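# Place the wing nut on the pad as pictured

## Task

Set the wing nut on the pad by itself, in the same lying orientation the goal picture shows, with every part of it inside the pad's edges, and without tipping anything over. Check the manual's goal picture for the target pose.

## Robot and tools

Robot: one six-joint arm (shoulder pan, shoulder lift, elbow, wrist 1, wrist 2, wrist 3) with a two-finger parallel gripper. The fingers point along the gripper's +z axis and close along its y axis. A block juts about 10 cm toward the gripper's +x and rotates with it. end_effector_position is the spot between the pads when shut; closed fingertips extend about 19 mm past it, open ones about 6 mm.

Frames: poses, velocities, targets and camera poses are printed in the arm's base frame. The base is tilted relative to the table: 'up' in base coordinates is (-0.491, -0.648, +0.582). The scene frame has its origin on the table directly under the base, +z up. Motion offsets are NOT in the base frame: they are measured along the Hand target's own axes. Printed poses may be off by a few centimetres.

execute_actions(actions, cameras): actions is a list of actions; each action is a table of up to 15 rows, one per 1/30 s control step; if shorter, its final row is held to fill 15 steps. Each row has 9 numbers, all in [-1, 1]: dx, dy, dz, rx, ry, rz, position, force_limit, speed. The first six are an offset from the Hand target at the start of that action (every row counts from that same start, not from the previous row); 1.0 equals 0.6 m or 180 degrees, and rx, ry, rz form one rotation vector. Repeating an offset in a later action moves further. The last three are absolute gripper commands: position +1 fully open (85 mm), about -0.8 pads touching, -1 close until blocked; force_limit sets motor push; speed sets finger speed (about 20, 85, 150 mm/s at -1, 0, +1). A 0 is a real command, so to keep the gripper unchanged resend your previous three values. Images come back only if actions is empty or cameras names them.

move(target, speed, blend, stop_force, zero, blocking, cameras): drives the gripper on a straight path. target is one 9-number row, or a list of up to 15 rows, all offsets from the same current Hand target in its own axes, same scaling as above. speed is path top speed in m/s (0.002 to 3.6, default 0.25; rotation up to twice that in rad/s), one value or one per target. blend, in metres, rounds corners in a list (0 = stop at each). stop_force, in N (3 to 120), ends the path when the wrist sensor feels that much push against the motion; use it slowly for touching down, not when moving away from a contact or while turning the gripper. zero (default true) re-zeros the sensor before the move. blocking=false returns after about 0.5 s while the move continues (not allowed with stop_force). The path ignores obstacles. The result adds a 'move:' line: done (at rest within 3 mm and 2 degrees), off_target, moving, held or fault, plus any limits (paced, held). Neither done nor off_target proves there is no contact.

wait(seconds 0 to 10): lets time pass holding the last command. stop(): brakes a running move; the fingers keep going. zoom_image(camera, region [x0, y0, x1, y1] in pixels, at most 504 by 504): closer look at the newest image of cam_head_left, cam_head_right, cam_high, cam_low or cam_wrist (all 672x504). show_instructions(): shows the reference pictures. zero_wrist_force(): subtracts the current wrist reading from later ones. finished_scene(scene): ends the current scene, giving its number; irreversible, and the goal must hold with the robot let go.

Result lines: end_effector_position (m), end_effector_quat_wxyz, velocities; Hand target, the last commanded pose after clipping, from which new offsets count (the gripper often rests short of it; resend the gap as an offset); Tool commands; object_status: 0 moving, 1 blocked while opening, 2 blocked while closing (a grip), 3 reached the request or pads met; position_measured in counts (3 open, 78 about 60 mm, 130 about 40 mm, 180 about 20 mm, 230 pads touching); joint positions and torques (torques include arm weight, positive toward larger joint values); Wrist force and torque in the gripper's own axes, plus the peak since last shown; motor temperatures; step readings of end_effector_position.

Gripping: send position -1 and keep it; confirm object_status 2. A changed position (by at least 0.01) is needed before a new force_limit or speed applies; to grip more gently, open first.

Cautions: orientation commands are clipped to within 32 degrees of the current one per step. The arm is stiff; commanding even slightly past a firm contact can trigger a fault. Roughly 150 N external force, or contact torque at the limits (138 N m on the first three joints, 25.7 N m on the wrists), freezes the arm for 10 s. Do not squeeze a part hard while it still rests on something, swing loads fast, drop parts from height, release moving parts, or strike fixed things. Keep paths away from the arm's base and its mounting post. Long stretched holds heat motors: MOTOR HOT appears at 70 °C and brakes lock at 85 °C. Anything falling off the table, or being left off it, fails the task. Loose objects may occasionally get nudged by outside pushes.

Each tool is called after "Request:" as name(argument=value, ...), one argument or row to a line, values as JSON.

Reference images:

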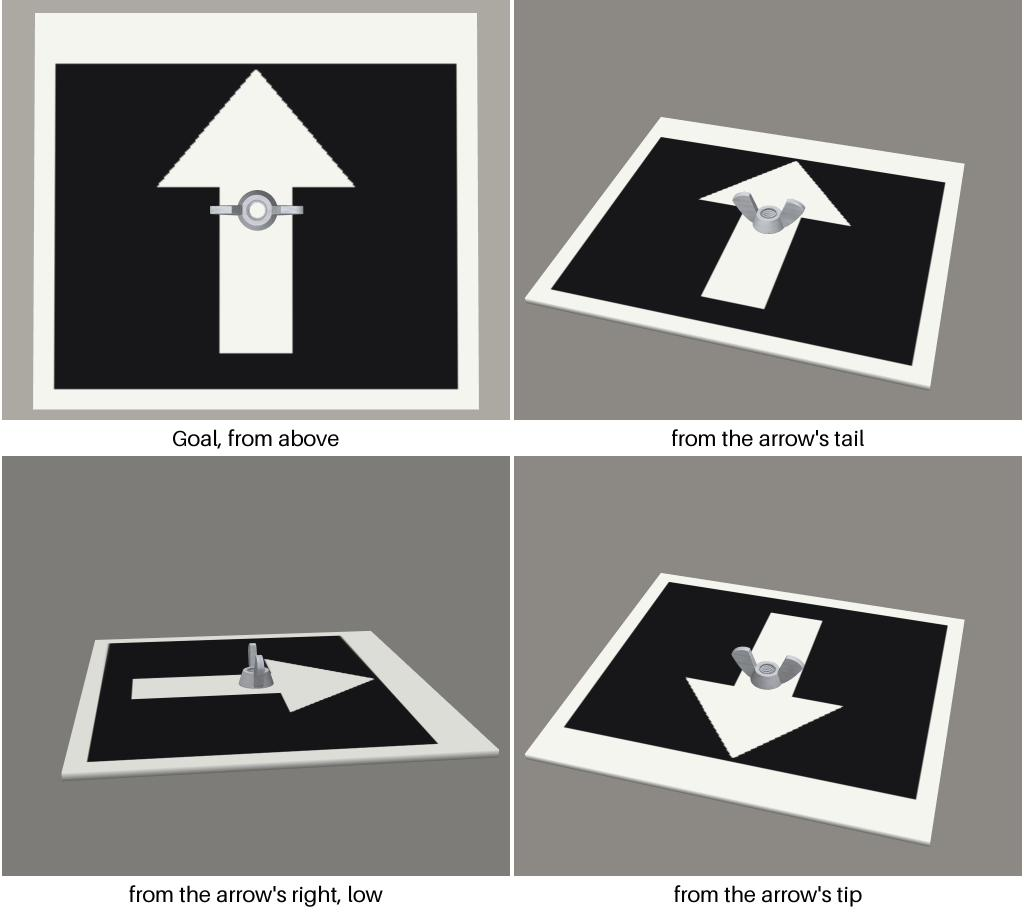

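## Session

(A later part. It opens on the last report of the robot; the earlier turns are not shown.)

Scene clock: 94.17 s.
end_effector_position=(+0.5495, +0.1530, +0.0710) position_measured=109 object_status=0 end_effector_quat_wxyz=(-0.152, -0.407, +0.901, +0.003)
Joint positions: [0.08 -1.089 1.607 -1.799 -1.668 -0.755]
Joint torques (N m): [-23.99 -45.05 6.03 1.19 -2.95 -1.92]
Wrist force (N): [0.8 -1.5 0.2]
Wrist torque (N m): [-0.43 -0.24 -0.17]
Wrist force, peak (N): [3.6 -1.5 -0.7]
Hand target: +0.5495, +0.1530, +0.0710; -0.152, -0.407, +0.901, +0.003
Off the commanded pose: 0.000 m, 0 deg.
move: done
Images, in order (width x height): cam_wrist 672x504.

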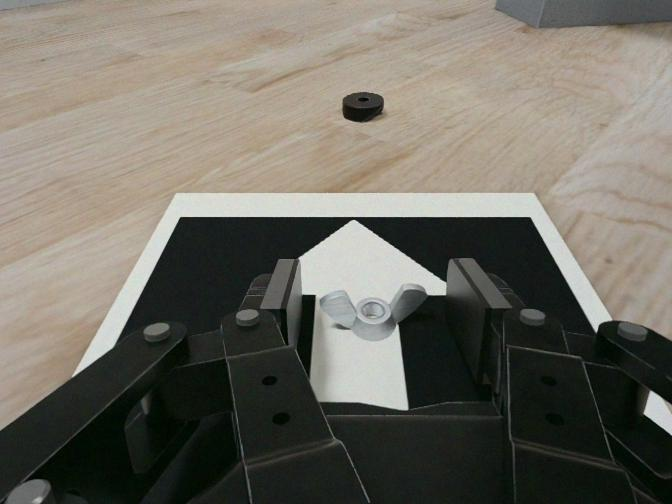

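Request:
move(
  target=[
    [0.0392, 0, -0.01425, 0, 0, 0, 0.16, -1, -1],
    [0.1567, 0, -0.057, 0, 0, 0, 0.16, -1, -1],
  ],
  speed=[0.05, 0.2],
  blend=[0.005, 0],
  cameras=["all"],
)

Request:
zoom_image(
  camera="cam_low",
  region=[240, 250, 360, 320],
)

Request:
zoom_image(
  camera="cam_wrist",
  region=[240, 270, 480, 450],
)

Scene clock: 95.90 s.
end_effector_position=(+0.5005, +0.0881, +0.1291) position_measured=109 object_status=3 end_effector_quat_wxyz=(-0.152, -0.407, +0.901, +0.003)
Joint positions: [-0.025 -1.288 1.734 -1.737 -1.697 -0.857]
Joint torques (N m): [-21.76 -41.39 -11.41 -0.07 1.15 0.26]
Wrist force (N): [0.5 -1.1 0.0]
Wrist torque (N m): [-0.36 -0.22 -0.16]
Wrist force, peak (N): [3.0 -1.3 -0.8]
Hand target: +0.5005, +0.0881, +0.1292; -0.152, -0.407, +0.901, +0.003
Off the commanded pose: 0.000 m, 0 deg.
move: done

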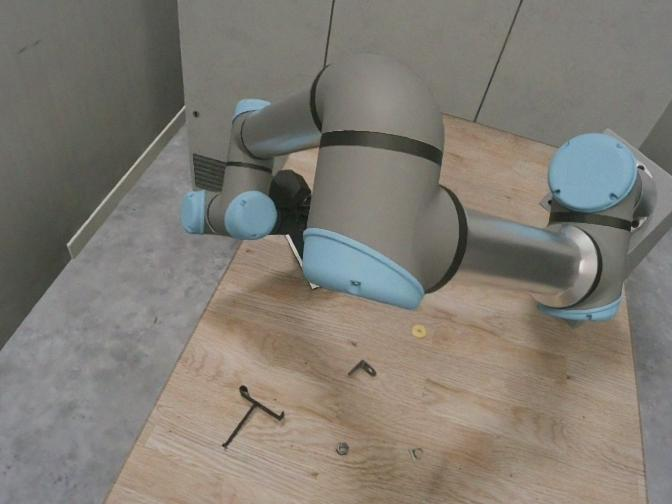

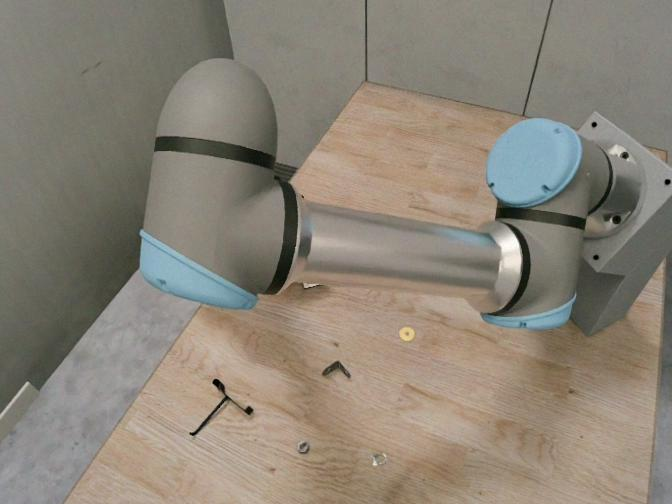

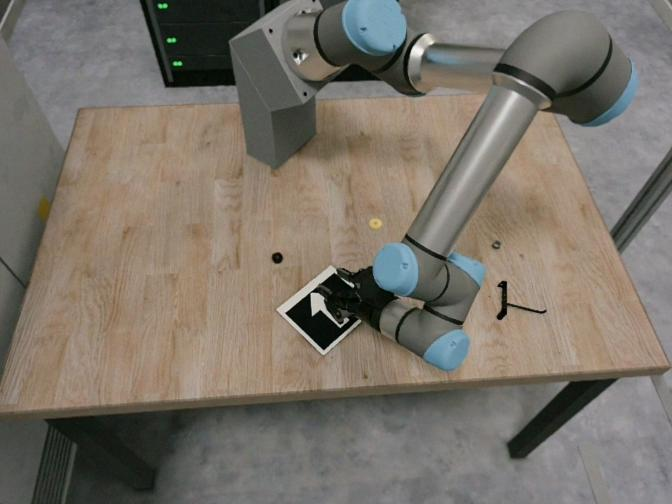

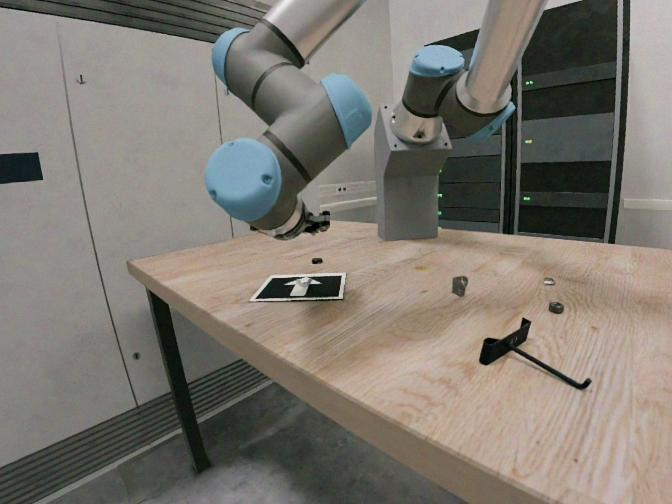

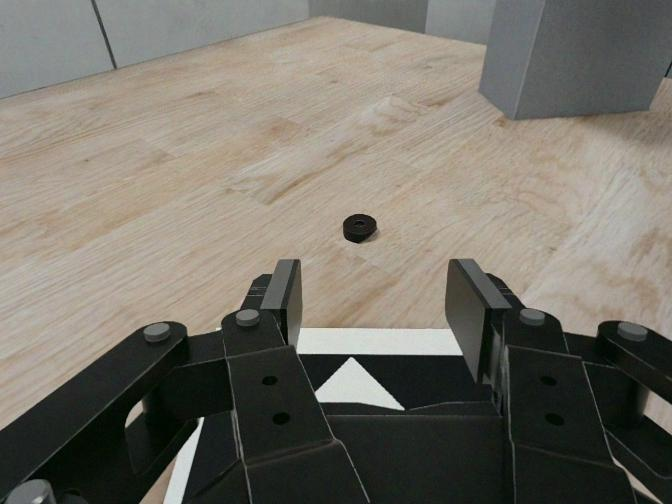

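Scaled by 4.200 from the camera's 672x504 image, which has a finer 960x720 frame.

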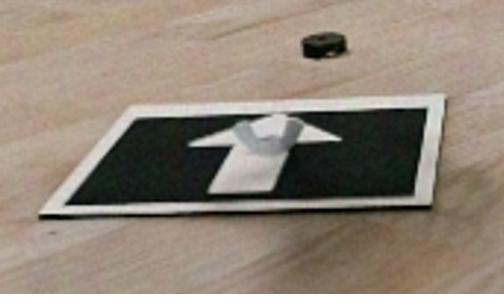

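Scaled by 2.100 from the camera's 672x504 image, which has a finer 960x720 frame.

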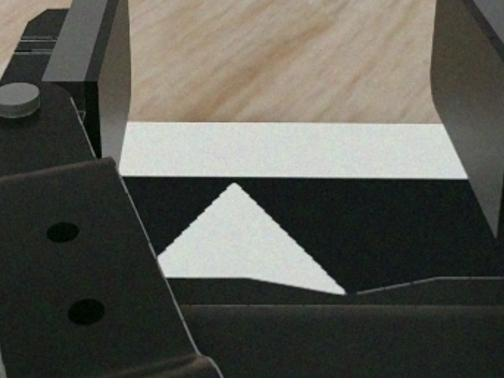

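Request:
finished_scene(
  scene=1,
)

The scene is finished: the task was done.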